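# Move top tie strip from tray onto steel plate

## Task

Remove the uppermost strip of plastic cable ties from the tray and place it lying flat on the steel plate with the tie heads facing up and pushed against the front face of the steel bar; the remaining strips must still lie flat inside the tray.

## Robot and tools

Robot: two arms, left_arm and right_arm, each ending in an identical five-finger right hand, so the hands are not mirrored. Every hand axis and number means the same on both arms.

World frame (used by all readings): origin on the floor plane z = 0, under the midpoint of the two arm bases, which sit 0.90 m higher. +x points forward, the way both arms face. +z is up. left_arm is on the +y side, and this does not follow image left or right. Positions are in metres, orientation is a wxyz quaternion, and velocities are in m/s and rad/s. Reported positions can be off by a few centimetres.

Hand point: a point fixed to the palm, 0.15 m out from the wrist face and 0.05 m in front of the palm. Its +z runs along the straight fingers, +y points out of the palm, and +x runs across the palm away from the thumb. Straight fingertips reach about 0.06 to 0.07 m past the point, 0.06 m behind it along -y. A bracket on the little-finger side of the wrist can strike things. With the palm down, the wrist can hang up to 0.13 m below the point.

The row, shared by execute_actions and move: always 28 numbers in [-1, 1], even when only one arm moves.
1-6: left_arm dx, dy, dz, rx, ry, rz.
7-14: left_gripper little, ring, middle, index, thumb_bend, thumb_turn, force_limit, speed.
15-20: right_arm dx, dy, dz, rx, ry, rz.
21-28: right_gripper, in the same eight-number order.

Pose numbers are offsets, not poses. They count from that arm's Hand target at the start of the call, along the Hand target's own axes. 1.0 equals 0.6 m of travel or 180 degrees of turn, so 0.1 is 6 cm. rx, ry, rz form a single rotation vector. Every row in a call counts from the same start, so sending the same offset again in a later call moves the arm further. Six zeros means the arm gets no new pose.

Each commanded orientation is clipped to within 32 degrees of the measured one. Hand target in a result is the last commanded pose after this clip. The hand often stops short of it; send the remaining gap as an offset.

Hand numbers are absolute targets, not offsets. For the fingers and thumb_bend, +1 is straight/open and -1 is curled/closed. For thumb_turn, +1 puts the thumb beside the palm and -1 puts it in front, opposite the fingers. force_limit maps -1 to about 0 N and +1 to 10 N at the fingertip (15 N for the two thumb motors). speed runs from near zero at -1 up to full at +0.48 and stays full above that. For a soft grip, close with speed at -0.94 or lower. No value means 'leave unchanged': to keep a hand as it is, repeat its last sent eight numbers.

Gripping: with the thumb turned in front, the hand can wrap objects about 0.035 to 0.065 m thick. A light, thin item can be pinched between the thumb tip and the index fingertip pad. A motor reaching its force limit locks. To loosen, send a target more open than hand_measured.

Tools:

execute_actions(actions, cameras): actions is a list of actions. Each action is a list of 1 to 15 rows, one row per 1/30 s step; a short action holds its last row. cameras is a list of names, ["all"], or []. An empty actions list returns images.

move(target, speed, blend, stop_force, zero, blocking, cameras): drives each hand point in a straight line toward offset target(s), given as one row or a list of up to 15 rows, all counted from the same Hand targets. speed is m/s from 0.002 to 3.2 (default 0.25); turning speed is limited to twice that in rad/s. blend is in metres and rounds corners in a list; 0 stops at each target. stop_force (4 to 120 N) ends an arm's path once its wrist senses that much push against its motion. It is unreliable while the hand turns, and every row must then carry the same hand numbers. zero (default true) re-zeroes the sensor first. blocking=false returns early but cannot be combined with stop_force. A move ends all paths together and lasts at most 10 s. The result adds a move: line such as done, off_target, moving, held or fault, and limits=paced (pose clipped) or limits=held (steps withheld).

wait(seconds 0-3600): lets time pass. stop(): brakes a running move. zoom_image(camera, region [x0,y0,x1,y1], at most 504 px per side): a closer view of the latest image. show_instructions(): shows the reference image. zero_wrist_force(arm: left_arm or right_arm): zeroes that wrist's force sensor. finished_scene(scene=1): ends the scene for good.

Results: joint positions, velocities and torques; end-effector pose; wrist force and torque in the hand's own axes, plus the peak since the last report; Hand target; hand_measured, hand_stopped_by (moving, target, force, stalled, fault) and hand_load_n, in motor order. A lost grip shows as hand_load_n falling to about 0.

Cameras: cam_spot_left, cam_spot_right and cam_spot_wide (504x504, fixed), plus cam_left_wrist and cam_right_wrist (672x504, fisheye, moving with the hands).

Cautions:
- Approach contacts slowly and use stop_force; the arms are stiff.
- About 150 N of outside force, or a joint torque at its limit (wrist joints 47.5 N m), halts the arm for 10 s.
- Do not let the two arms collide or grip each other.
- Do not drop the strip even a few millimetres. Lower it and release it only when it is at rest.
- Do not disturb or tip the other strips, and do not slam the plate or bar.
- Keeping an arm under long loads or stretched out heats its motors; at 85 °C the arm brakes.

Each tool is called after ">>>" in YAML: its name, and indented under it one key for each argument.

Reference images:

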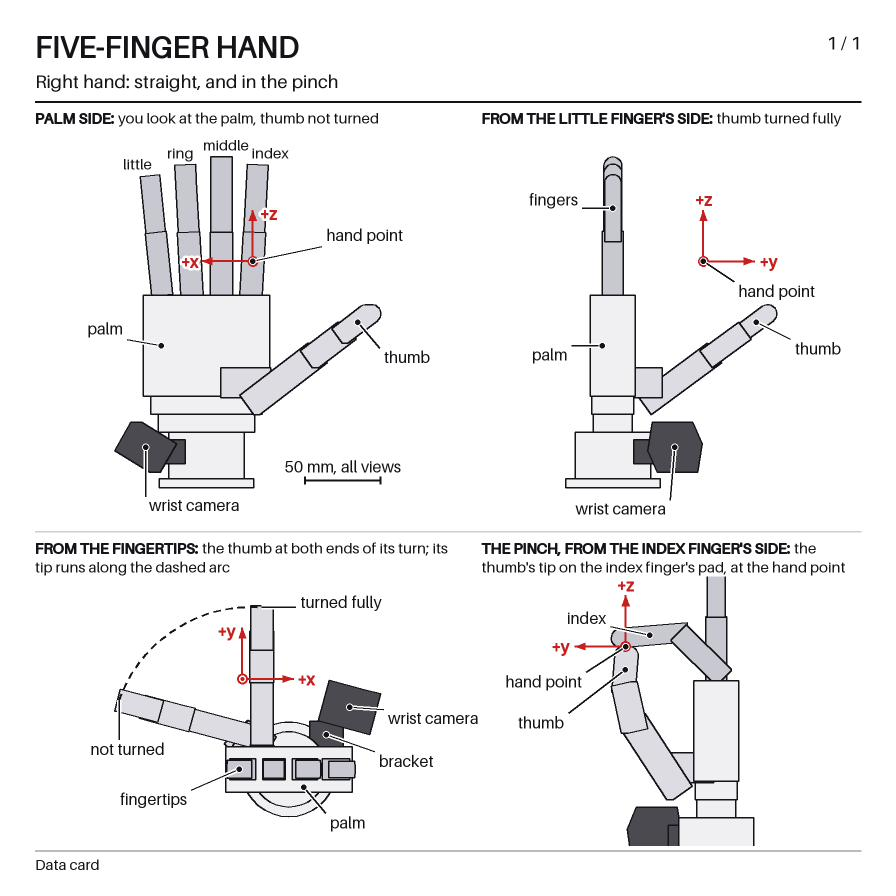

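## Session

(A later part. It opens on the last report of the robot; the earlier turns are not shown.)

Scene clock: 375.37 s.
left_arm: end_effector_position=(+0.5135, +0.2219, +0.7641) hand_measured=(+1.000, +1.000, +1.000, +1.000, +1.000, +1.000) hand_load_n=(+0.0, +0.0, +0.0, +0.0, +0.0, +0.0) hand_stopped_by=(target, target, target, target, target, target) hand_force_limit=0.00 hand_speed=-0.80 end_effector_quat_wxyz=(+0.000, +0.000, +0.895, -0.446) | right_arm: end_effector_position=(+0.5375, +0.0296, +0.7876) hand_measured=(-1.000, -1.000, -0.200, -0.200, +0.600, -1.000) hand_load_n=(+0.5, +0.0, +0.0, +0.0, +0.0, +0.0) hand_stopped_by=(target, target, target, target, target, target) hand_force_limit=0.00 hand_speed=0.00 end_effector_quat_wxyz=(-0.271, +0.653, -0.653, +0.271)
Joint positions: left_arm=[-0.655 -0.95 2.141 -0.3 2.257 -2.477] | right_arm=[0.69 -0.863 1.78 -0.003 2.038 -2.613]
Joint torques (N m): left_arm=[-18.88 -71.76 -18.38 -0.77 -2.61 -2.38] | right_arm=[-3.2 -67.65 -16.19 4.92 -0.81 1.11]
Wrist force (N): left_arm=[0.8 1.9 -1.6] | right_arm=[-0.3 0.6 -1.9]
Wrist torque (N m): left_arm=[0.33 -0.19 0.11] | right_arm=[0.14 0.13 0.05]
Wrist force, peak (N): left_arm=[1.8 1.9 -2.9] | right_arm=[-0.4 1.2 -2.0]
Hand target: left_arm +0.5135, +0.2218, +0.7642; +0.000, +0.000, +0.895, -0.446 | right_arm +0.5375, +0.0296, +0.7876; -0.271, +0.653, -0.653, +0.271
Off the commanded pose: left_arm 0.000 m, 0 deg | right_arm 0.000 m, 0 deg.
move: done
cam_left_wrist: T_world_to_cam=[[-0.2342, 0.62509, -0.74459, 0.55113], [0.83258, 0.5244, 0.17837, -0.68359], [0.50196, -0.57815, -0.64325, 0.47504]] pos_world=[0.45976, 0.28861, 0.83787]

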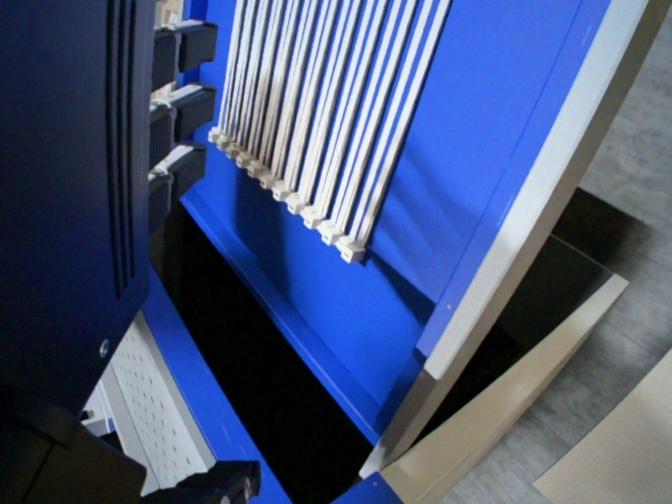

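>>> move:
  target: [0,0,0,0,0,0,1,1,1,1,1,1,0,-0.8, -0.0507,0.0295,0.1769,0,0,0,-1,-1,0,0,0.6,-1,0,0]
  speed: 0.15
  cameras: ["cam_left_wrist","cam_right_wrist","cam_spot_right"]

>>> zoom_image:
  camera: "cam_left_wrist"
  region: [150, 80, 400, 280]

>>> zoom_image:
  camera: "cam_spot_right"
  region: [130, 220, 260, 340]

Scene clock: 411.83 s.
left_arm: end_effector_position=(+0.5135, +0.2218, +0.7642) hand_measured=(+1.000, +1.000, +1.000, +1.000, +1.000, +1.000) hand_load_n=(+0.0, +0.0, +0.0, +0.0, +0.0, +0.0) hand_stopped_by=(target, target, target, target, target, target) hand_force_limit=0.00 hand_speed=-0.80 end_effector_quat_wxyz=(+0.000, +0.000, +0.895, -0.446) | right_arm: end_effector_position=(+0.6001, +0.0599, +0.7000) hand_measured=(-1.000, -1.000, +0.000, +0.000, +0.600, -1.000) hand_load_n=(+0.0, +0.0, +0.0, +0.0, +0.0, +0.0) hand_stopped_by=(target, target, target, target, target, target) hand_force_limit=0.00 hand_speed=0.00 end_effector_quat_wxyz=(-0.271, +0.653, -0.653, +0.271)
Joint positions: left_arm=[-0.655 -0.95 2.141 -0.3 2.257 -2.477] | right_arm=[0.667 -0.686 1.631 -0.04 2.024 -2.633]
Joint torques (N m): left_arm=[-18.96 -81.09 -2.75 -0.62 -2 -2.11] | right_arm=[19.37 -87.13 -19.49 5.61 2.97 2.31]
Wrist force (N): left_arm=[0.4 2.1 -1.1] | right_arm=[-0.2 0.6 -1.6]
Wrist torque (N m): left_arm=[0.33 -0.14 0.11] | right_arm=[0.14 0.11 0.18]
Wrist force, peak (N): left_arm=[1.3 2.4 -1.1] | right_arm=[0.4 0.5 -4.1]
Hand target: left_arm +0.5135, +0.2218, +0.7642; +0.000, +0.000, +0.895, -0.446 | right_arm +0.6000, +0.0600, +0.7000; -0.271, +0.653, -0.653, +0.271
Off the commanded pose: left_arm 0.000 m, 0 deg | right_arm 0.000 m, 0 deg.
move: done
cam_left_wrist: T_world_to_cam=[[-0.23414, 0.62513, -0.74457, 0.55114], [0.83259, 0.52436, 0.17843, -0.68358], [0.50196, -0.57815, -0.64325, 0.47498]] pos_world=[0.45976, 0.28851, 0.83787]
cam_right_wrist: T_world_to_cam=[[-0.70519, -0.25152, -0.6629, 0.89894], [-0.4988, 0.84045, 0.21174, 0.10521], [0.50388, 0.47997, -0.71814, 0.28458]] pos_world=[0.543, 0.00108, 0.778]
Images, in order (width x height): cam_spot_right 504x504, cam_left_wrist 672x504, cam_right_wrist 672x504.

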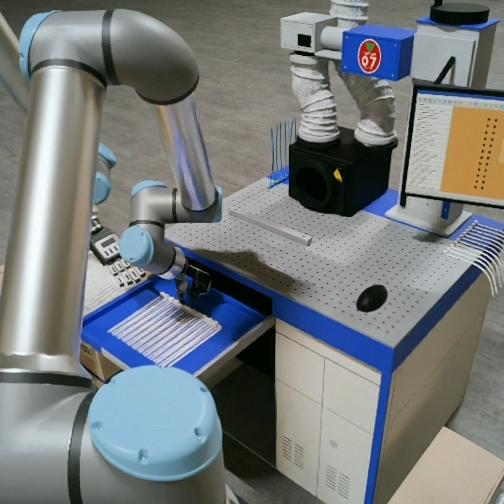

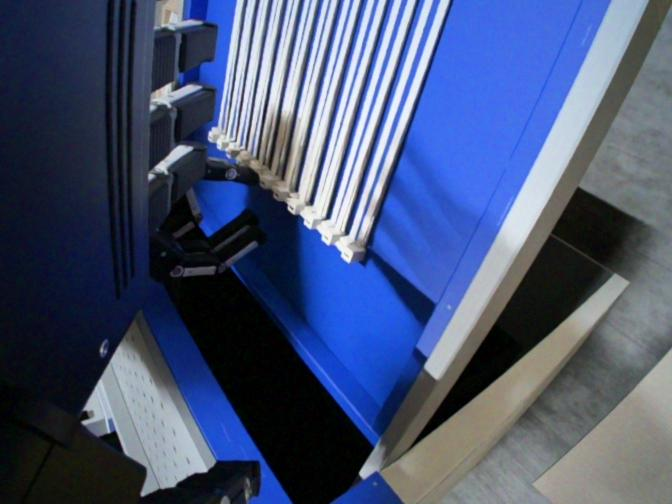

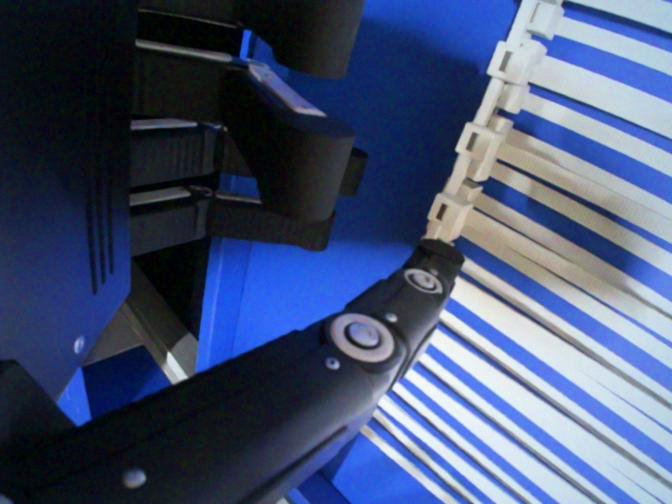

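Scaled by 2.016 from the camera's image (finer frame: 960x720).

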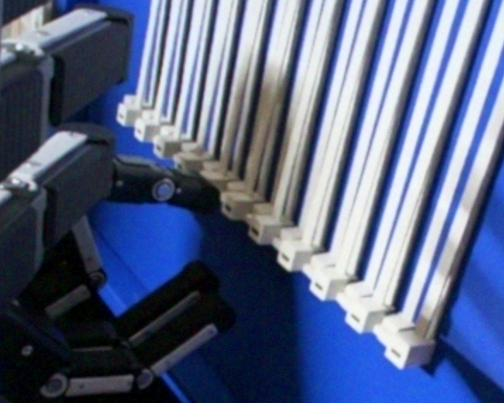

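Scaled by 3.877 from the camera's image (finer frame: 720x720).

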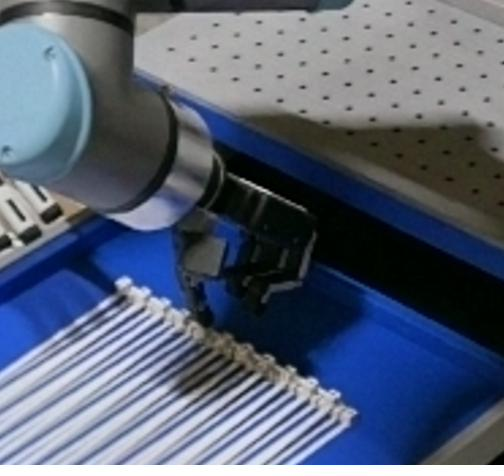

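>>> zoom_image:
  camera: "cam_right_wrist"
  region: [400, 0, 580, 270]

Scaled by 1.867 from the camera's image (finer frame: 960x720).

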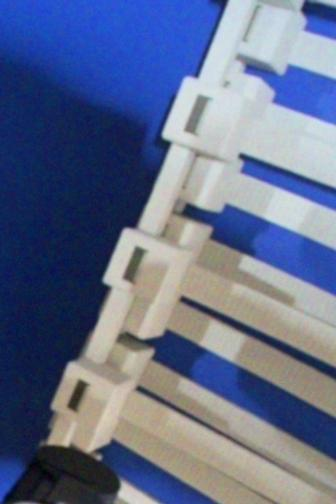

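>>> move:
  target: [0,0,0,0,0,0,1,1,1,1,1,1,0,-0.8, 0,-0.0118,-0.0118,0,0,0,-1,-1,0,0,0.3,-1,0,0]
  speed: 0.15
  cameras: ["cam_left_wrist","cam_right_wrist"]

>>> zoom_image:
  camera: "cam_left_wrist"
  region: [150, 80, 400, 280]

>>> zoom_image:
  camera: "cam_right_wrist"
  region: [250, 100, 550, 350]

Scene clock: 478.43 s.
left_arm: end_effector_position=(+0.5135, +0.2218, +0.7642) hand_measured=(+1.000, +1.000, +1.000, +1.000, +1.000, +1.000) hand_load_n=(+0.0, +0.0, +0.0, +0.0, +0.0, +0.0) hand_stopped_by=(target, target, target, target, target, target) hand_force_limit=0.00 hand_speed=-0.80 end_effector_quat_wxyz=(+0.000, +0.000, +0.895, -0.446) | right_arm: end_effector_position=(+0.6000, +0.0600, +0.7101) hand_measured=(-1.000, -1.000, +0.000, +0.000, +0.300, -1.000) hand_load_n=(+0.5, +0.0, +0.0, +0.0, +0.0, +0.0) hand_stopped_by=(target, target, target, target, target, target) hand_force_limit=0.00 hand_speed=0.00 end_effector_quat_wxyz=(-0.271, +0.653, -0.653, +0.271)
Joint positions: left_arm=[-0.655 -0.95 2.141 -0.3 2.257 -2.477] | right_arm=[0.667 -0.699 1.633 -0.028 2.024 -2.633]
Joint torques (N m): left_arm=[-19.19 -81.59 -3.02 -0.76 -2.38 -2.29] | right_arm=[17.17 -72.73 -20.02 -2.13 2.81 2.42]
Wrist force (N): left_arm=[1.1 2.0 -1.3] | right_arm=[-0.1 0.6 -1.8]
Wrist torque (N m): left_arm=[0.32 -0.25 0.15] | right_arm=[0.13 0.10 0.17]
Wrist force, peak (N): left_arm=[1.6 2.4 -1.0] | right_arm=[-0.2 0.0 -3.0]
Hand target: left_arm +0.5135, +0.2218, +0.7642; +0.000, +0.000, +0.895, -0.446 | right_arm +0.6000, +0.0600, +0.7100; -0.271, +0.653, -0.653, +0.271
Off the commanded pose: left_arm 0.000 m, 0 deg | right_arm 0.000 m, 0 deg.
move: done
cam_left_wrist: T_world_to_cam=[[-0.23414, 0.62513, -0.74457, 0.55114], [0.83259, 0.52436, 0.17843, -0.68358], [0.50196, -0.57815, -0.64325, 0.47498]] pos_world=[0.45976, 0.28851, 0.83787]
cam_right_wrist: T_world_to_cam=[[-0.70516, -0.25157, -0.66292, 0.90558], [-0.49885, 0.84044, 0.21169, 0.103], [0.50388, 0.47998, -0.71814, 0.29184]] pos_world=[0.5429, 0.00118, 0.7881]

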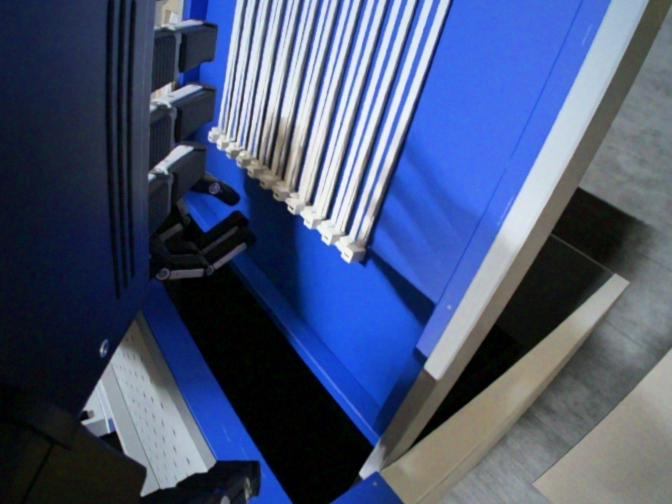

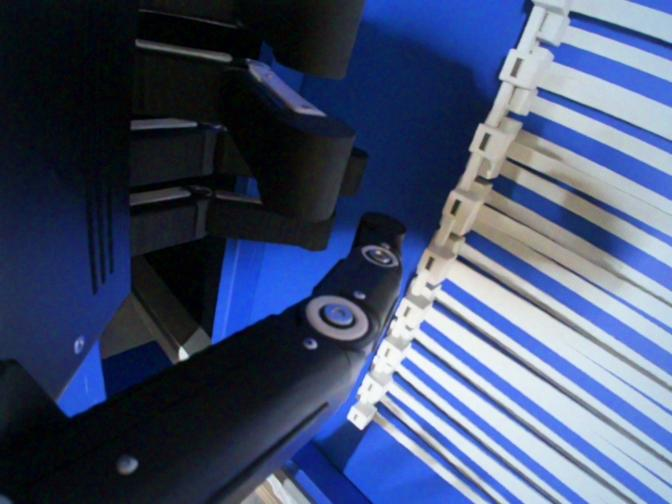

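Scaled by 2.016 from the camera's image (finer frame: 960x720).

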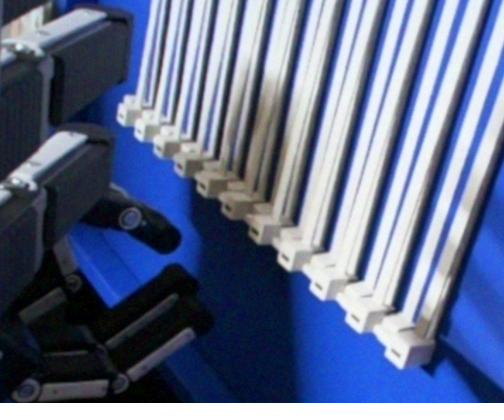

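Scaled by 1.680 from the camera's image (finer frame: 960x720).

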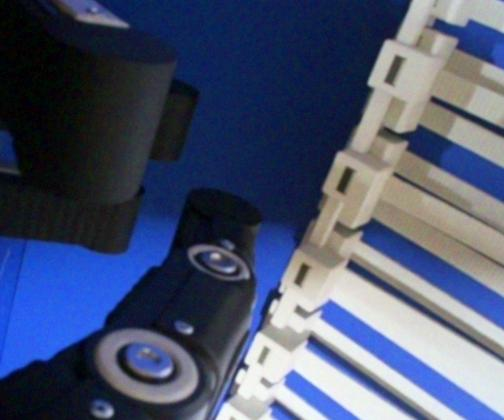

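>>> move:
  target: [0,0,0,0,0,0,1,1,1,1,1,1,0,-0.8, 0.0122,0.0401,-0.0047,0,0,0,-1,-1,0,0,0.3,-1,0,0]
  speed: 0.05
  cameras: ["cam_left_wrist","cam_right_wrist"]

>>> zoom_image:
  camera: "cam_left_wrist"
  region: [170, 100, 350, 270]

>>> zoom_image:
  camera: "cam_right_wrist"
  region: [250, 100, 550, 350]

Scene clock: 506.40 s.
left_arm: end_effector_position=(+0.5135, +0.2218, +0.7642) hand_measured=(+1.000, +1.000, +1.000, +1.000, +1.000, +1.000) hand_load_n=(+0.0, +0.0, +0.0, +0.0, +0.0, +0.0) hand_stopped_by=(target, target, target, target, target, target) hand_force_limit=0.00 hand_speed=-0.80 end_effector_quat_wxyz=(+0.000, +0.000, +0.895, -0.446) | right_arm: end_effector_position=(+0.5808, +0.0527, +0.6948) hand_measured=(-1.000, -1.000, +0.000, +0.000, +0.300, -1.000) hand_load_n=(+0.0, +0.0, +0.0, +0.0, +0.5, +0.0) hand_stopped_by=(target, target, target, target, target, target) hand_force_limit=0.00 hand_speed=0.00 end_effector_quat_wxyz=(-0.271, +0.653, -0.653, +0.271) end_effector_velocity=(+0.002, +0.002, +0.002) end_effector_angular_velocity=(+0.000, -0.001, +0.000)
Joint positions: left_arm=[-0.655 -0.95 2.141 -0.3 2.257 -2.477] | right_arm=[0.676 -0.695 1.67 -0.067 2.029 -2.626]
Joint velocities: left_arm=[within noise] | right_arm=[0 0 -0.006 0.005 0.001 0]
Joint torques (N m): left_arm=[-19.38 -80.21 -2.84 -0.41 -2.56 -2.38] | right_arm=[-7.78 -81.44 -31.4 5.18 1.06 -0.83]
Wrist force (N): left_arm=[1.2 1.6 -1.0] | right_arm=[-0.6 1.0 -1.9]
Wrist torque (N m): left_arm=[0.25 -0.26 0.15] | right_arm=[0.20 0.18 0.00]
Wrist force, peak (N): left_arm=[0.7 2.5 -1.5] | right_arm=[-0.3 1.4 -2.4]
Hand target: left_arm +0.5135, +0.2218, +0.7642; +0.000, +0.000, +0.895, -0.446 | right_arm +0.5810, +0.0527, +0.6950; -0.271, +0.653, -0.653, +0.271
Off the commanded pose: left_arm 0.000 m, 0 deg | right_arm 0.000 m, 0 deg.
move: done
cam_left_wrist: T_world_to_cam=[[-0.23414, 0.62513, -0.74457, 0.55114], [0.83259, 0.52436, 0.17843, -0.68358], [0.50196, -0.57815, -0.64325, 0.47498]] pos_world=[0.45976, 0.28851, 0.83787]
cam_right_wrist: T_world_to_cam=[[-0.70515, -0.25148, -0.66297, 0.88016], [-0.49886, 0.8404, 0.21181, 0.10268], [0.50389, 0.48009, -0.71806, 0.29403]] pos_world=[0.5237, -0.00612, 0.7729]

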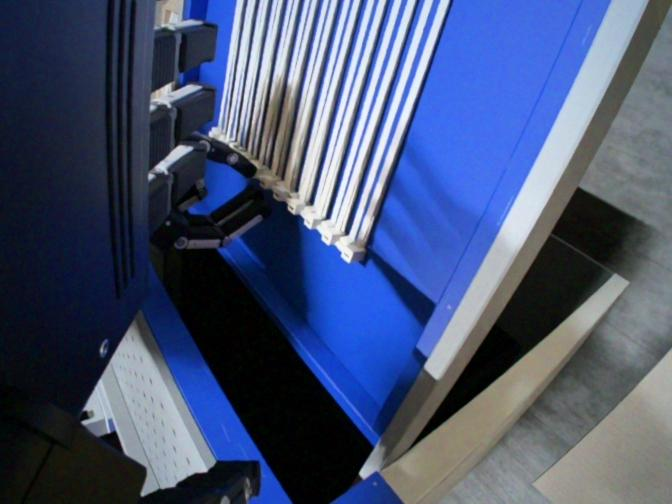

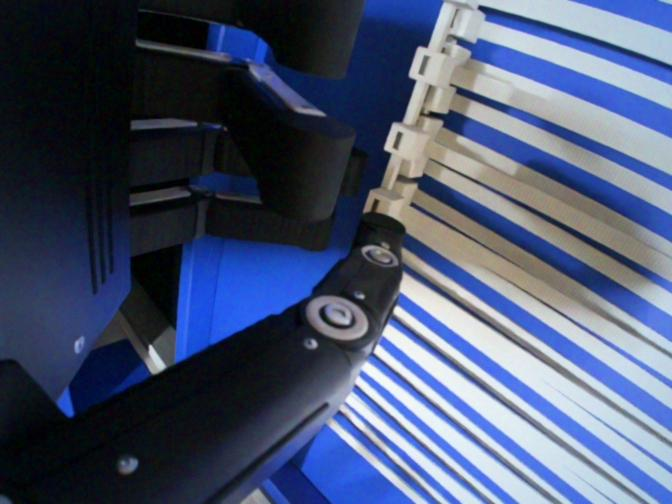

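Scaled by 2.800 from the camera's image (finer frame: 960x720).

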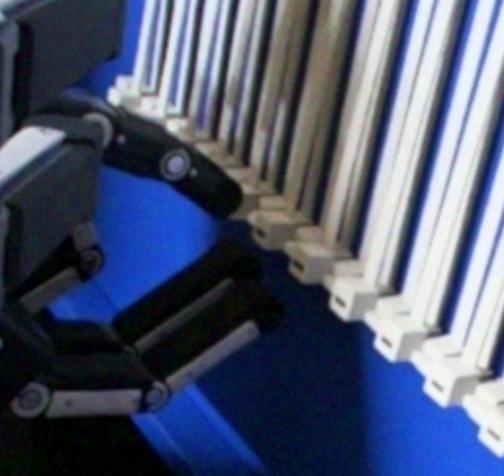

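Scaled by 1.680 from the camera's image (finer frame: 960x720).

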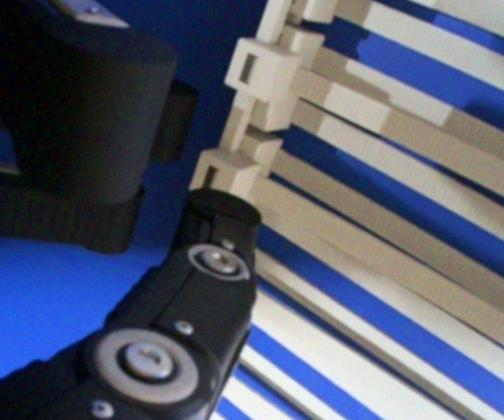

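>>> move:
  target: [0,0,0,0,0,0,1,1,1,1,1,1,0,-0.8, 0,0.013,0.0059,0,0,0,-1,-1,0.12,0.12,0.3,-1,0,0]
  speed: 0.02
  stop_force: 6
  cameras: ["cam_left_wrist","cam_right_wrist"]

>>> zoom_image:
  camera: "cam_left_wrist"
  region: [170, 100, 350, 270]

>>> zoom_image:
  camera: "cam_right_wrist"
  region: [250, 100, 550, 350]

Scene clock: 521.53 s.
left_arm: end_effector_position=(+0.5135, +0.2218, +0.7642) hand_measured=(+1.000, +1.000, +1.000, +1.000, +1.000, +1.000) hand_load_n=(+0.0, +0.0, +0.0, -0.5, +0.0, -0.5) hand_stopped_by=(target, target, target, target, target, target) hand_force_limit=0.00 hand_speed=-0.80 end_effector_quat_wxyz=(+0.000, +0.000, +0.895, -0.446) | right_arm: end_effector_position=(+0.5780, +0.0526, +0.6870) hand_measured=(-1.000, -1.000, +0.120, +0.120, +0.300, -1.000) hand_load_n=(+0.0, +0.0, +0.0, +0.0, +0.0, +0.0) hand_stopped_by=(target, target, target, target, target, target) hand_force_limit=0.00 hand_speed=0.00 end_effector_quat_wxyz=(-0.271, +0.653, -0.653, +0.271)
Joint positions: left_arm=[-0.655 -0.95 2.141 -0.3 2.257 -2.477] | right_arm=[0.679 -0.686 1.672 -0.077 2.031 -2.623]
Joint torques (N m): left_arm=[-18.39 -81.22 -3.27 -0.79 -2.49 -2.27] | right_arm=[2.06 -104.67 -26.86 5.5 -0.52 -1.1]
Wrist force (N): left_arm=[0.8 1.8 -0.8] | right_arm=[-0.5 1.2 -2.2]
Wrist torque (N m): left_arm=[0.26 -0.21 0.13] | right_arm=[0.25 0.17 0.03]
Wrist force, peak (N): left_arm=[1.4 2.3 -1.6] | right_arm=[-0.4 0.9 -2.4]
Hand target: left_arm +0.5135, +0.2218, +0.7642; +0.000, +0.000, +0.895, -0.446 | right_arm +0.5780, +0.0527, +0.6870; -0.271, +0.653, -0.653, +0.271
Off the commanded pose: left_arm 0.000 m, 0 deg | right_arm 0.000 m, 0 deg.
move: done
cam_left_wrist: T_world_to_cam=[[-0.23414, 0.62513, -0.74457, 0.55114], [0.83259, 0.52436, 0.17843, -0.68358], [0.50196, -0.57815, -0.64325, 0.47498]] pos_world=[0.45976, 0.28851, 0.83787]
cam_right_wrist: T_world_to_cam=[[-0.7052, -0.25161, -0.66287, 0.87289], [-0.49888, 0.84041, 0.21173, 0.10303], [0.50381, 0.48, -0.71818, 0.28991]] pos_world=[0.5209, -0.00612, 0.765]

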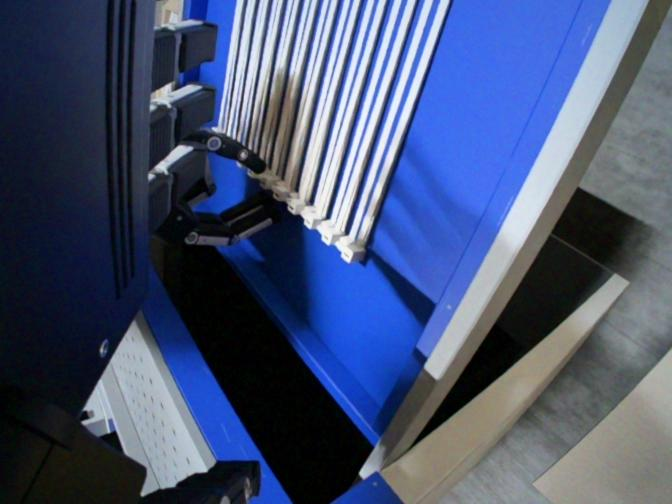

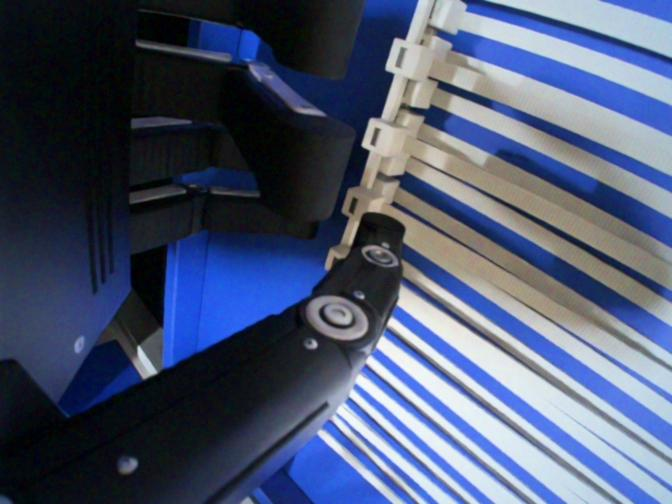

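Scaled by 2.800 from the camera's image (finer frame: 960x720).

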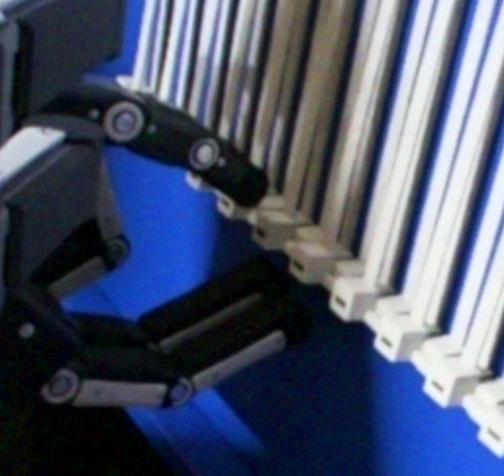

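Scaled by 1.680 from the camera's image (finer frame: 960x720).

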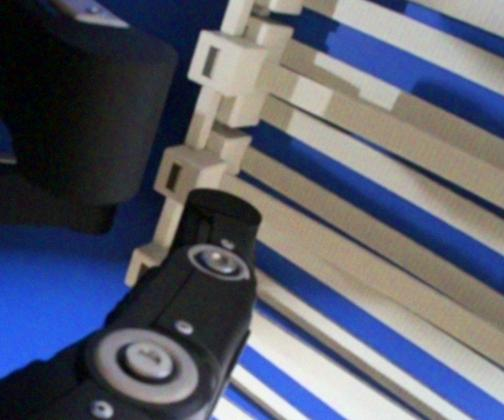

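>>> move:
  target: [0,0,0,0,0,0,1,1,1,1,1,1,0,-0.8, 0,0.0047,0.0047,0,0,0,-1,-1,0.12,0.12,0.3,-1,0,0]
  speed: 0.01
  stop_force: 5
  cameras: ["cam_left_wrist","cam_right_wrist","cam_spot_right"]

>>> zoom_image:
  camera: "cam_left_wrist"
  region: [210, 130, 310, 220]

>>> zoom_image:
  camera: "cam_right_wrist"
  region: [280, 100, 480, 300]

>>> zoom_image:
  camera: "cam_spot_right"
  region: [150, 260, 230, 340]

Scene clock: 531.80 s.
left_arm: end_effector_position=(+0.5135, +0.2218, +0.7642) hand_measured=(+1.000, +1.000, +1.000, +1.000, +1.000, +1.000) hand_load_n=(+0.0, +0.0, +0.0, +0.0, +0.0, +0.0) hand_stopped_by=(target, target, target, target, target, target) hand_force_limit=0.00 hand_speed=-0.80 end_effector_quat_wxyz=(+0.000, +0.000, +0.895, -0.446) | right_arm: end_effector_position=(+0.5780, +0.0527, +0.6829) hand_measured=(-1.000, -1.000, +0.120, +0.120, +0.300, -1.000) hand_load_n=(+0.0, +0.0, +0.0, +0.0, +0.5, +0.0) hand_stopped_by=(target, target, target, target, target, target) hand_force_limit=0.00 hand_speed=0.00 end_effector_quat_wxyz=(-0.271, +0.653, -0.653, +0.271)
Joint positions: left_arm=[-0.655 -0.95 2.141 -0.3 2.257 -2.477] | right_arm=[0.679 -0.68 1.671 -0.081 2.031 -2.623]
Joint torques (N m): left_arm=[-18.87 -80.23 -3.13 -0.54 -2.35 -2.16] | right_arm=[-12.75 -89.87 -25.91 3.32 -0.96 -1.3]
Wrist force (N): left_arm=[1.0 2.1 -1.1] | right_arm=[-0.1 0.1 -2.5]
Wrist torque (N m): left_arm=[0.31 -0.23 0.14] | right_arm=[0.26 0.18 -0.01]
Wrist force, peak (N): left_arm=[1.0 2.2 -2.0] | right_arm=[-0.1 -0.3 -3.0]
Hand target: left_arm +0.5135, +0.2218, +0.7642; +0.000, +0.000, +0.895, -0.446 | right_arm +0.5780, +0.0527, +0.6830; -0.271, +0.653, -0.653, +0.271
Off the commanded pose: left_arm 0.000 m, 0 deg | right_arm 0.000 m, 0 deg.
move: done
cam_left_wrist: T_world_to_cam=[[-0.23414, 0.62513, -0.74457, 0.55114], [0.83259, 0.52436, 0.17843, -0.68358], [0.50196, -0.57815, -0.64325, 0.47498]] pos_world=[0.45976, 0.28851, 0.83787]
cam_right_wrist: T_world_to_cam=[[-0.70519, -0.25152, -0.6629, 0.87027], [-0.4988, 0.84045, 0.21174, 0.10384], [0.50388, 0.47997, -0.71814, 0.28697]] pos_world=[0.5209, -0.00612, 0.761]
Images, in order (width x height): cam_spot_right 504x504, cam_left_wrist 672x504, cam_right_wrist 672x504.

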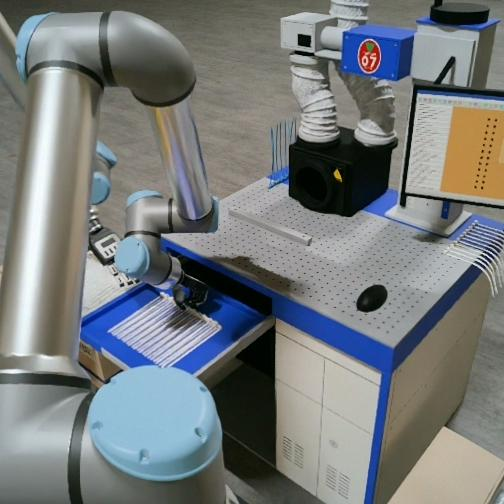

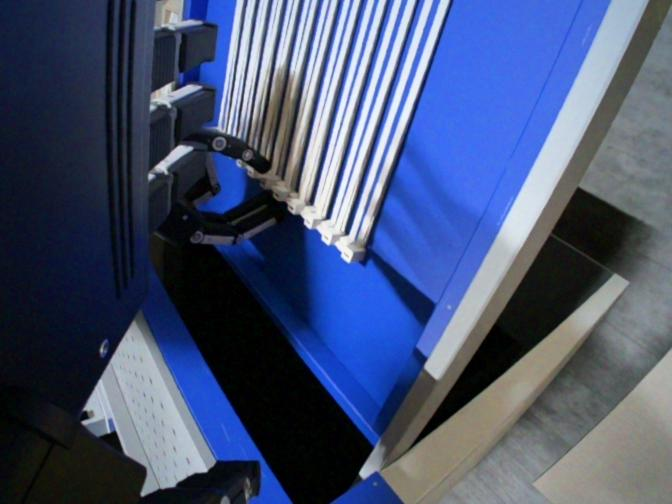

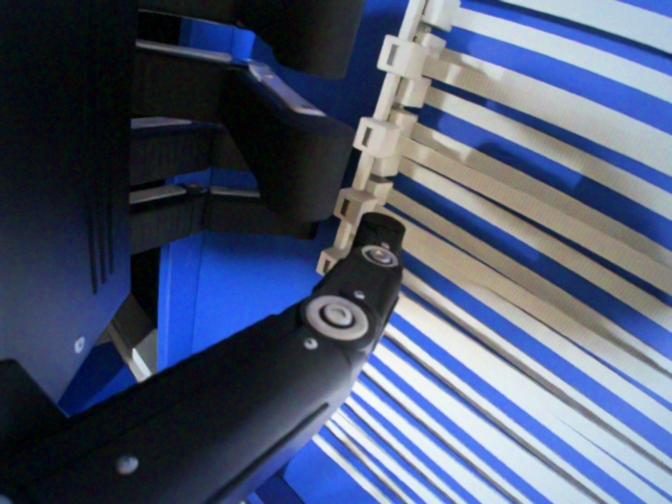

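Scaled by 5.040 from the camera's image (finer frame: 960x720).

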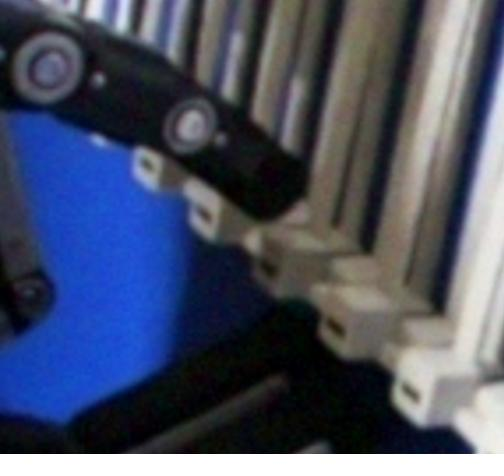

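Scaled by 2.520 from the camera's image (finer frame: 960x720).

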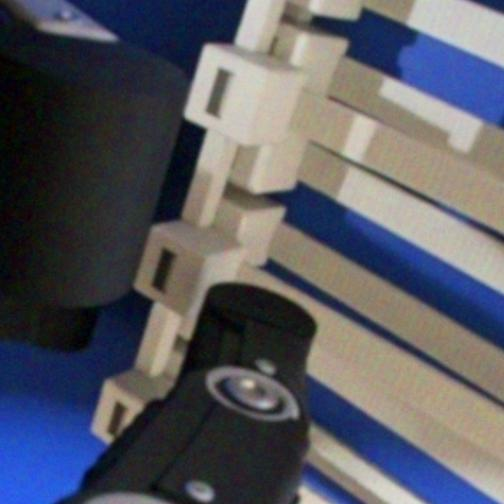

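Scaled by 6.300 from the camera's image (finer frame: 720x720).

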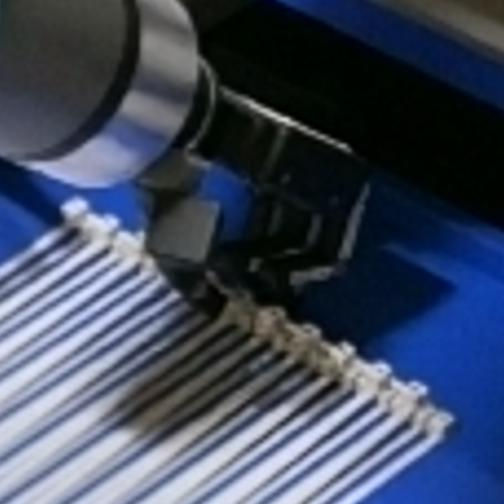

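>>> move:
  target: [0,0,0,0,0,0,1,1,1,1,1,1,0,-0.8, 0,0,0,0,0,0,-1,-1,-0.3,-0.3,0.3,-1,-0.5,-0.9]
  speed: 0.02
  cameras: ["cam_left_wrist","cam_right_wrist"]

>>> zoom_image:
  camera: "cam_left_wrist"
  region: [210, 130, 310, 220]

>>> zoom_image:
  camera: "cam_right_wrist"
  region: [280, 100, 480, 300]

Scene clock: 555.73 s.
left_arm: end_effector_position=(+0.5135, +0.2218, +0.7642) hand_measured=(+1.000, +1.000, +1.000, +1.000, +1.000, +1.000) hand_load_n=(+0.0, +0.0, +0.0, +0.0, +0.0, -0.5) hand_stopped_by=(target, target, target, target, target, target) hand_force_limit=0.00 hand_speed=-0.80 end_effector_quat_wxyz=(+0.000, +0.000, +0.895, -0.446) | right_arm: end_effector_position=(+0.5780, +0.0527, +0.6830) hand_measured=(-1.000, -1.000, -0.288, -0.300, +0.300, -1.000) hand_load_n=(+0.0, +0.0, +3.0, +0.5, +0.5, +0.0) hand_stopped_by=(target, target, force, target, target, target) hand_force_limit=-0.50 hand_speed=-0.90 end_effector_quat_wxyz=(-0.271, +0.653, -0.653, +0.271)
Joint positions: left_arm=[-0.655 -0.95 2.141 -0.3 2.257 -2.477] | right_arm=[0.679 -0.68 1.671 -0.081 2.031 -2.623]
Joint torques (N m): left_arm=[-18.29 -80.18 -3.28 -0.2 -2.42 -2.24] | right_arm=[-11.89 -104.54 -13 5.11 -0.85 -1.21]
Wrist force (N): left_arm=[1.0 1.9 -1.2] | right_arm=[-0.2 0.8 -2.2]
Wrist torque (N m): left_arm=[0.32 -0.23 0.14] | right_arm=[0.19 0.13 0.03]
Wrist force, peak (N): left_arm=[1.3 2.1 -1.6] | right_arm=[0.1 -0.5 -3.1]
Hand target: left_arm +0.5135, +0.2218, +0.7642; +0.000, +0.000, +0.895, -0.446 | right_arm +0.5780, +0.0527, +0.6830; -0.271, +0.653, -0.653, +0.271
Off the commanded pose: left_arm 0.000 m, 0 deg | right_arm 0.000 m, 0 deg.
move: done
cam_left_wrist: T_world_to_cam=[[-0.23414, 0.62513, -0.74457, 0.55114], [0.83259, 0.52436, 0.17843, -0.68358], [0.50196, -0.57815, -0.64325, 0.47498]] pos_world=[0.45976, 0.28851, 0.83787]
cam_right_wrist: T_world_to_cam=[[-0.70519, -0.25152, -0.6629, 0.87027], [-0.4988, 0.84045, 0.21174, 0.10384], [0.50388, 0.47997, -0.71814, 0.28697]] pos_world=[0.5209, -0.00612, 0.761]

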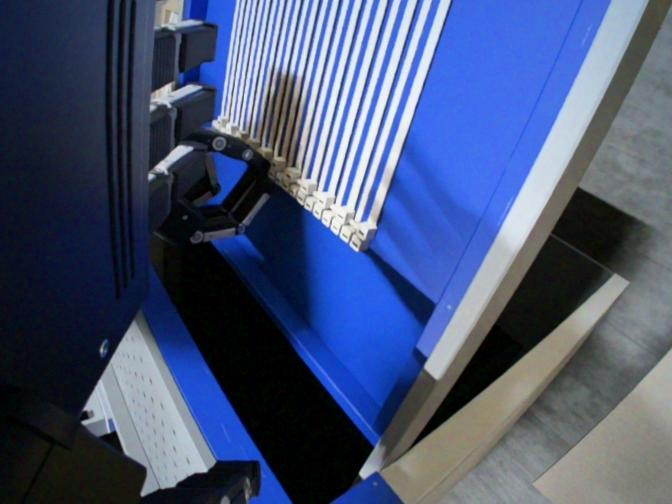

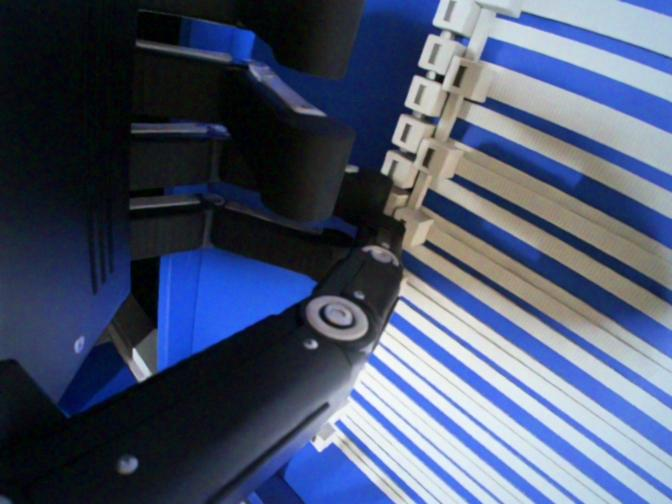

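Scaled by 5.040 from the camera's image (finer frame: 960x720).

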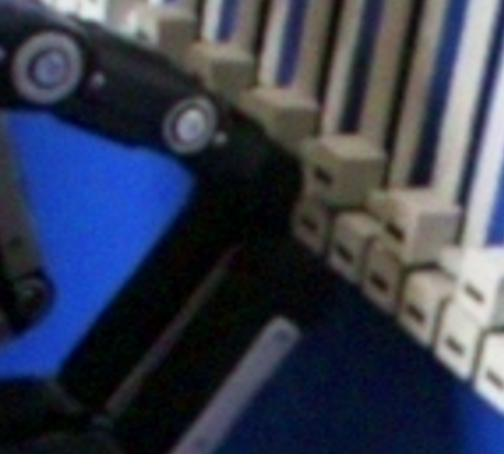

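Scaled by 2.520 from the camera's image (finer frame: 960x720).

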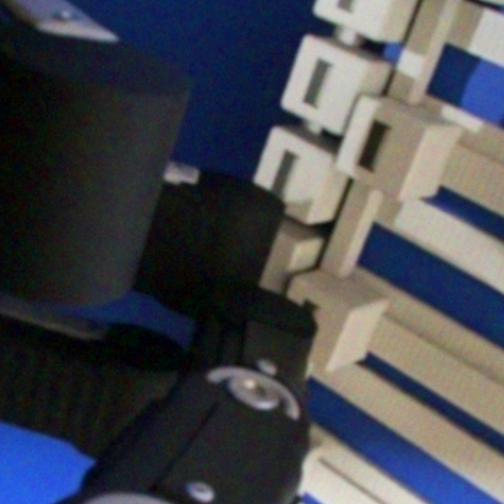

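>>> move:
  target:
    - [0,0,0,0,0,0,1,1,1,1,1,1,0,-0.8, 0,0,0,0,0,0,-1,-1,0.15,0.15,0.6,-1,-0.5,-0.7]
    - [0,0,0,0,0,0,1,1,1,1,1,1,0,-0.8, 0,-0.059,-0.059,0,0,0,-1,-1,0.15,0.15,0.6,-1,-0.5,-0.7]
  speed: 0.06
  cameras: ["cam_left_wrist","cam_right_wrist","cam_spot_right"]

>>> zoom_image:
  camera: "cam_left_wrist"
  region: [200, 80, 400, 270]

>>> zoom_image:
  camera: "cam_right_wrist"
  region: [320, 0, 560, 240]

>>> zoom_image:
  camera: "cam_spot_right"
  region: [100, 260, 240, 380]

Scene clock: 584.60 s.
left_arm: end_effector_position=(+0.5135, +0.2218, +0.7642) hand_measured=(+1.000, +1.000, +1.000, +1.000, +1.000, +1.000) hand_load_n=(+0.0, +0.0, +0.0, +0.0, +0.0, +0.0) hand_stopped_by=(target, target, target, target, target, target) hand_force_limit=0.00 hand_speed=-0.80 end_effector_quat_wxyz=(+0.000, +0.000, +0.895, -0.446) | right_arm: end_effector_position=(+0.5780, +0.0526, +0.7333) hand_measured=(-1.000, -1.000, +0.150, +0.150, +0.600, -1.000) hand_load_n=(+0.0, +0.0, +0.0, +0.0, +0.0, +0.0) hand_stopped_by=(target, target, target, target, target, target) hand_force_limit=-0.50 hand_speed=-0.70 end_effector_quat_wxyz=(-0.270, +0.653, -0.653, +0.271) end_effector_velocity=(+0.000, +0.000, -0.004) end_effector_angular_velocity=(+0.001, +0.000, +0.000)
Joint positions: left_arm=[-0.655 -0.95 2.141 -0.3 2.257 -2.477] | right_arm=[0.679 -0.748 1.681 -0.023 2.031 -2.623]
Joint velocities: left_arm=[within noise] | right_arm=[0 0.004 0 -0.005 0 0.001]
Joint torques (N m): left_arm=[-16.87 -80.81 -2.46 -0.4 -2.18 -2.02] | right_arm=[-12.52 -64.78 -18.6 -1.89 -0.68 -1.23]
Wrist force (N): left_arm=[0.9 2.2 -1.5] | right_arm=[-0.3 0.8 -1.9]
Wrist torque (N m): left_arm=[0.36 -0.20 0.14] | right_arm=[0.16 0.13 0.01]
Wrist force, peak (N): left_arm=[1.0 2.3 -1.6] | right_arm=[-0.5 1.2 -2.8]
Hand target: left_arm +0.5135, +0.2218, +0.7642; +0.000, +0.000, +0.895, -0.446 | right_arm +0.5780, +0.0527, +0.7331; -0.271, +0.653, -0.653, +0.271
Off the commanded pose: left_arm 0.000 m, 0 deg | right_arm 0.000 m, 0 deg.
move: done
cam_left_wrist: T_world_to_cam=[[-0.23414, 0.62513, -0.74457, 0.55114], [0.83259, 0.52436, 0.17843, -0.68358], [0.50196, -0.57815, -0.64325, 0.47498]] pos_world=[0.45976, 0.28851, 0.83787]
cam_right_wrist: T_world_to_cam=[[-0.70524, -0.25166, -0.6628, 0.90348], [-0.49883, 0.84046, 0.21165, 0.09322], [0.5038, 0.47989, -0.71826, 0.32328]] pos_world=[0.5208, -0.00612, 0.8113]
Images, in order (width x height): cam_spot_right 504x504, cam_left_wrist 672x504, cam_right_wrist 672x504.

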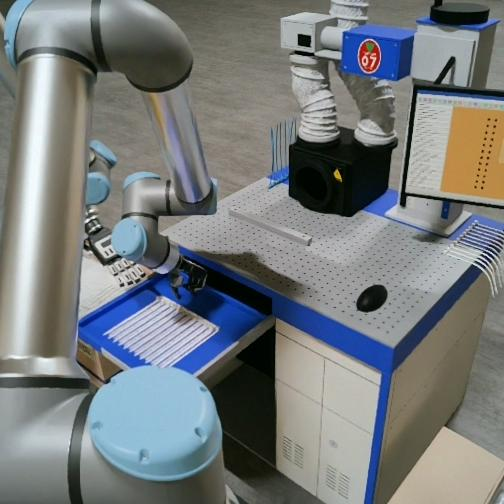

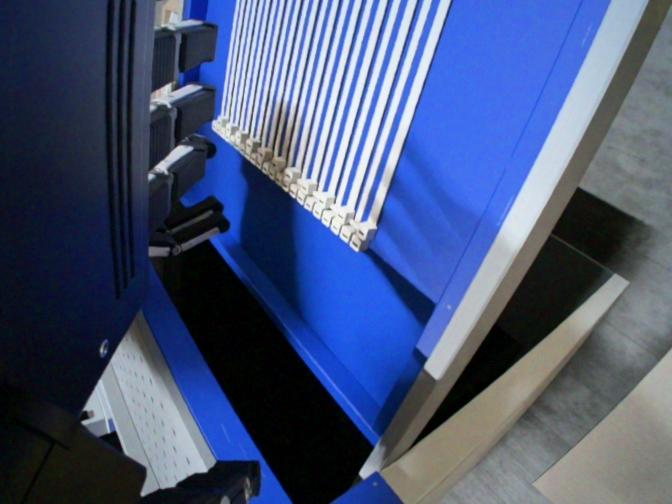

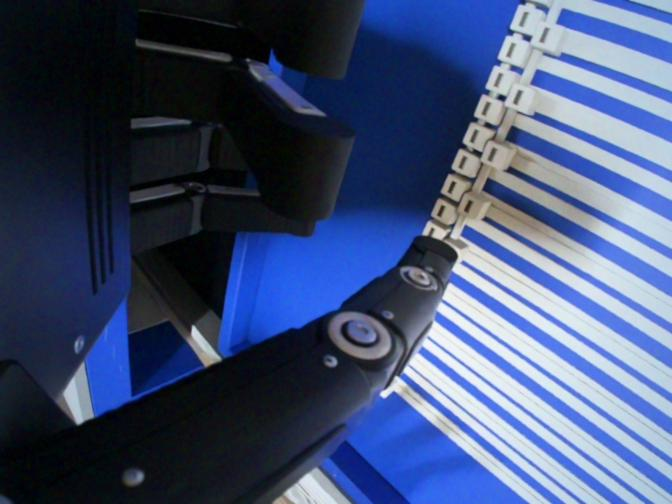

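Scaled by 2.520 from the camera's image (finer frame: 960x720).

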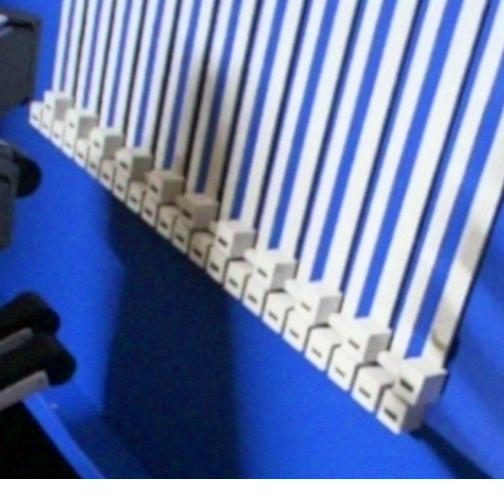

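Scaled by 2.100 from the camera's image (finer frame: 960x720).

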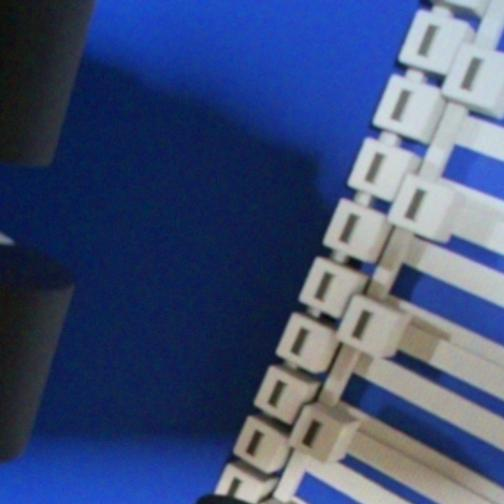

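Scaled by 3.600 from the camera's image (finer frame: 720x720).

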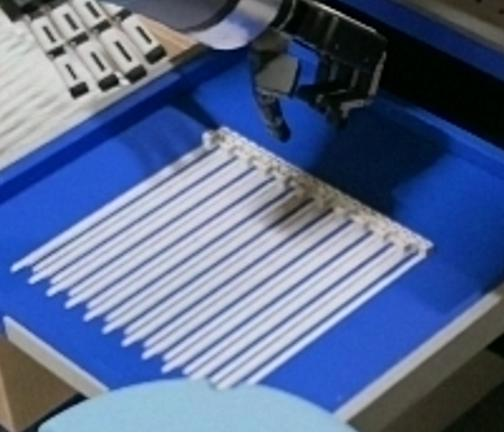

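>>> zoom_image:
  camera: "cam_left_wrist"
  region: [320, 190, 390, 260]

>>> zoom_image:
  camera: "cam_right_wrist"
  region: [430, 100, 530, 220]

Scaled by 7.200 from the camera's image (finer frame: 960x720).

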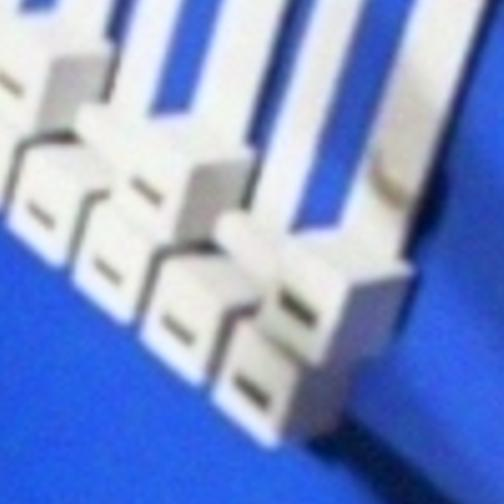

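Scaled by 4.200 from the camera's image (finer frame: 960x720).

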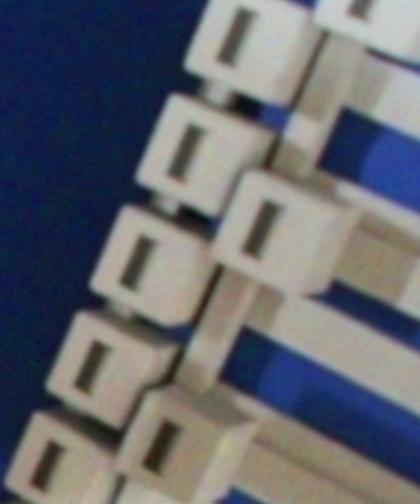

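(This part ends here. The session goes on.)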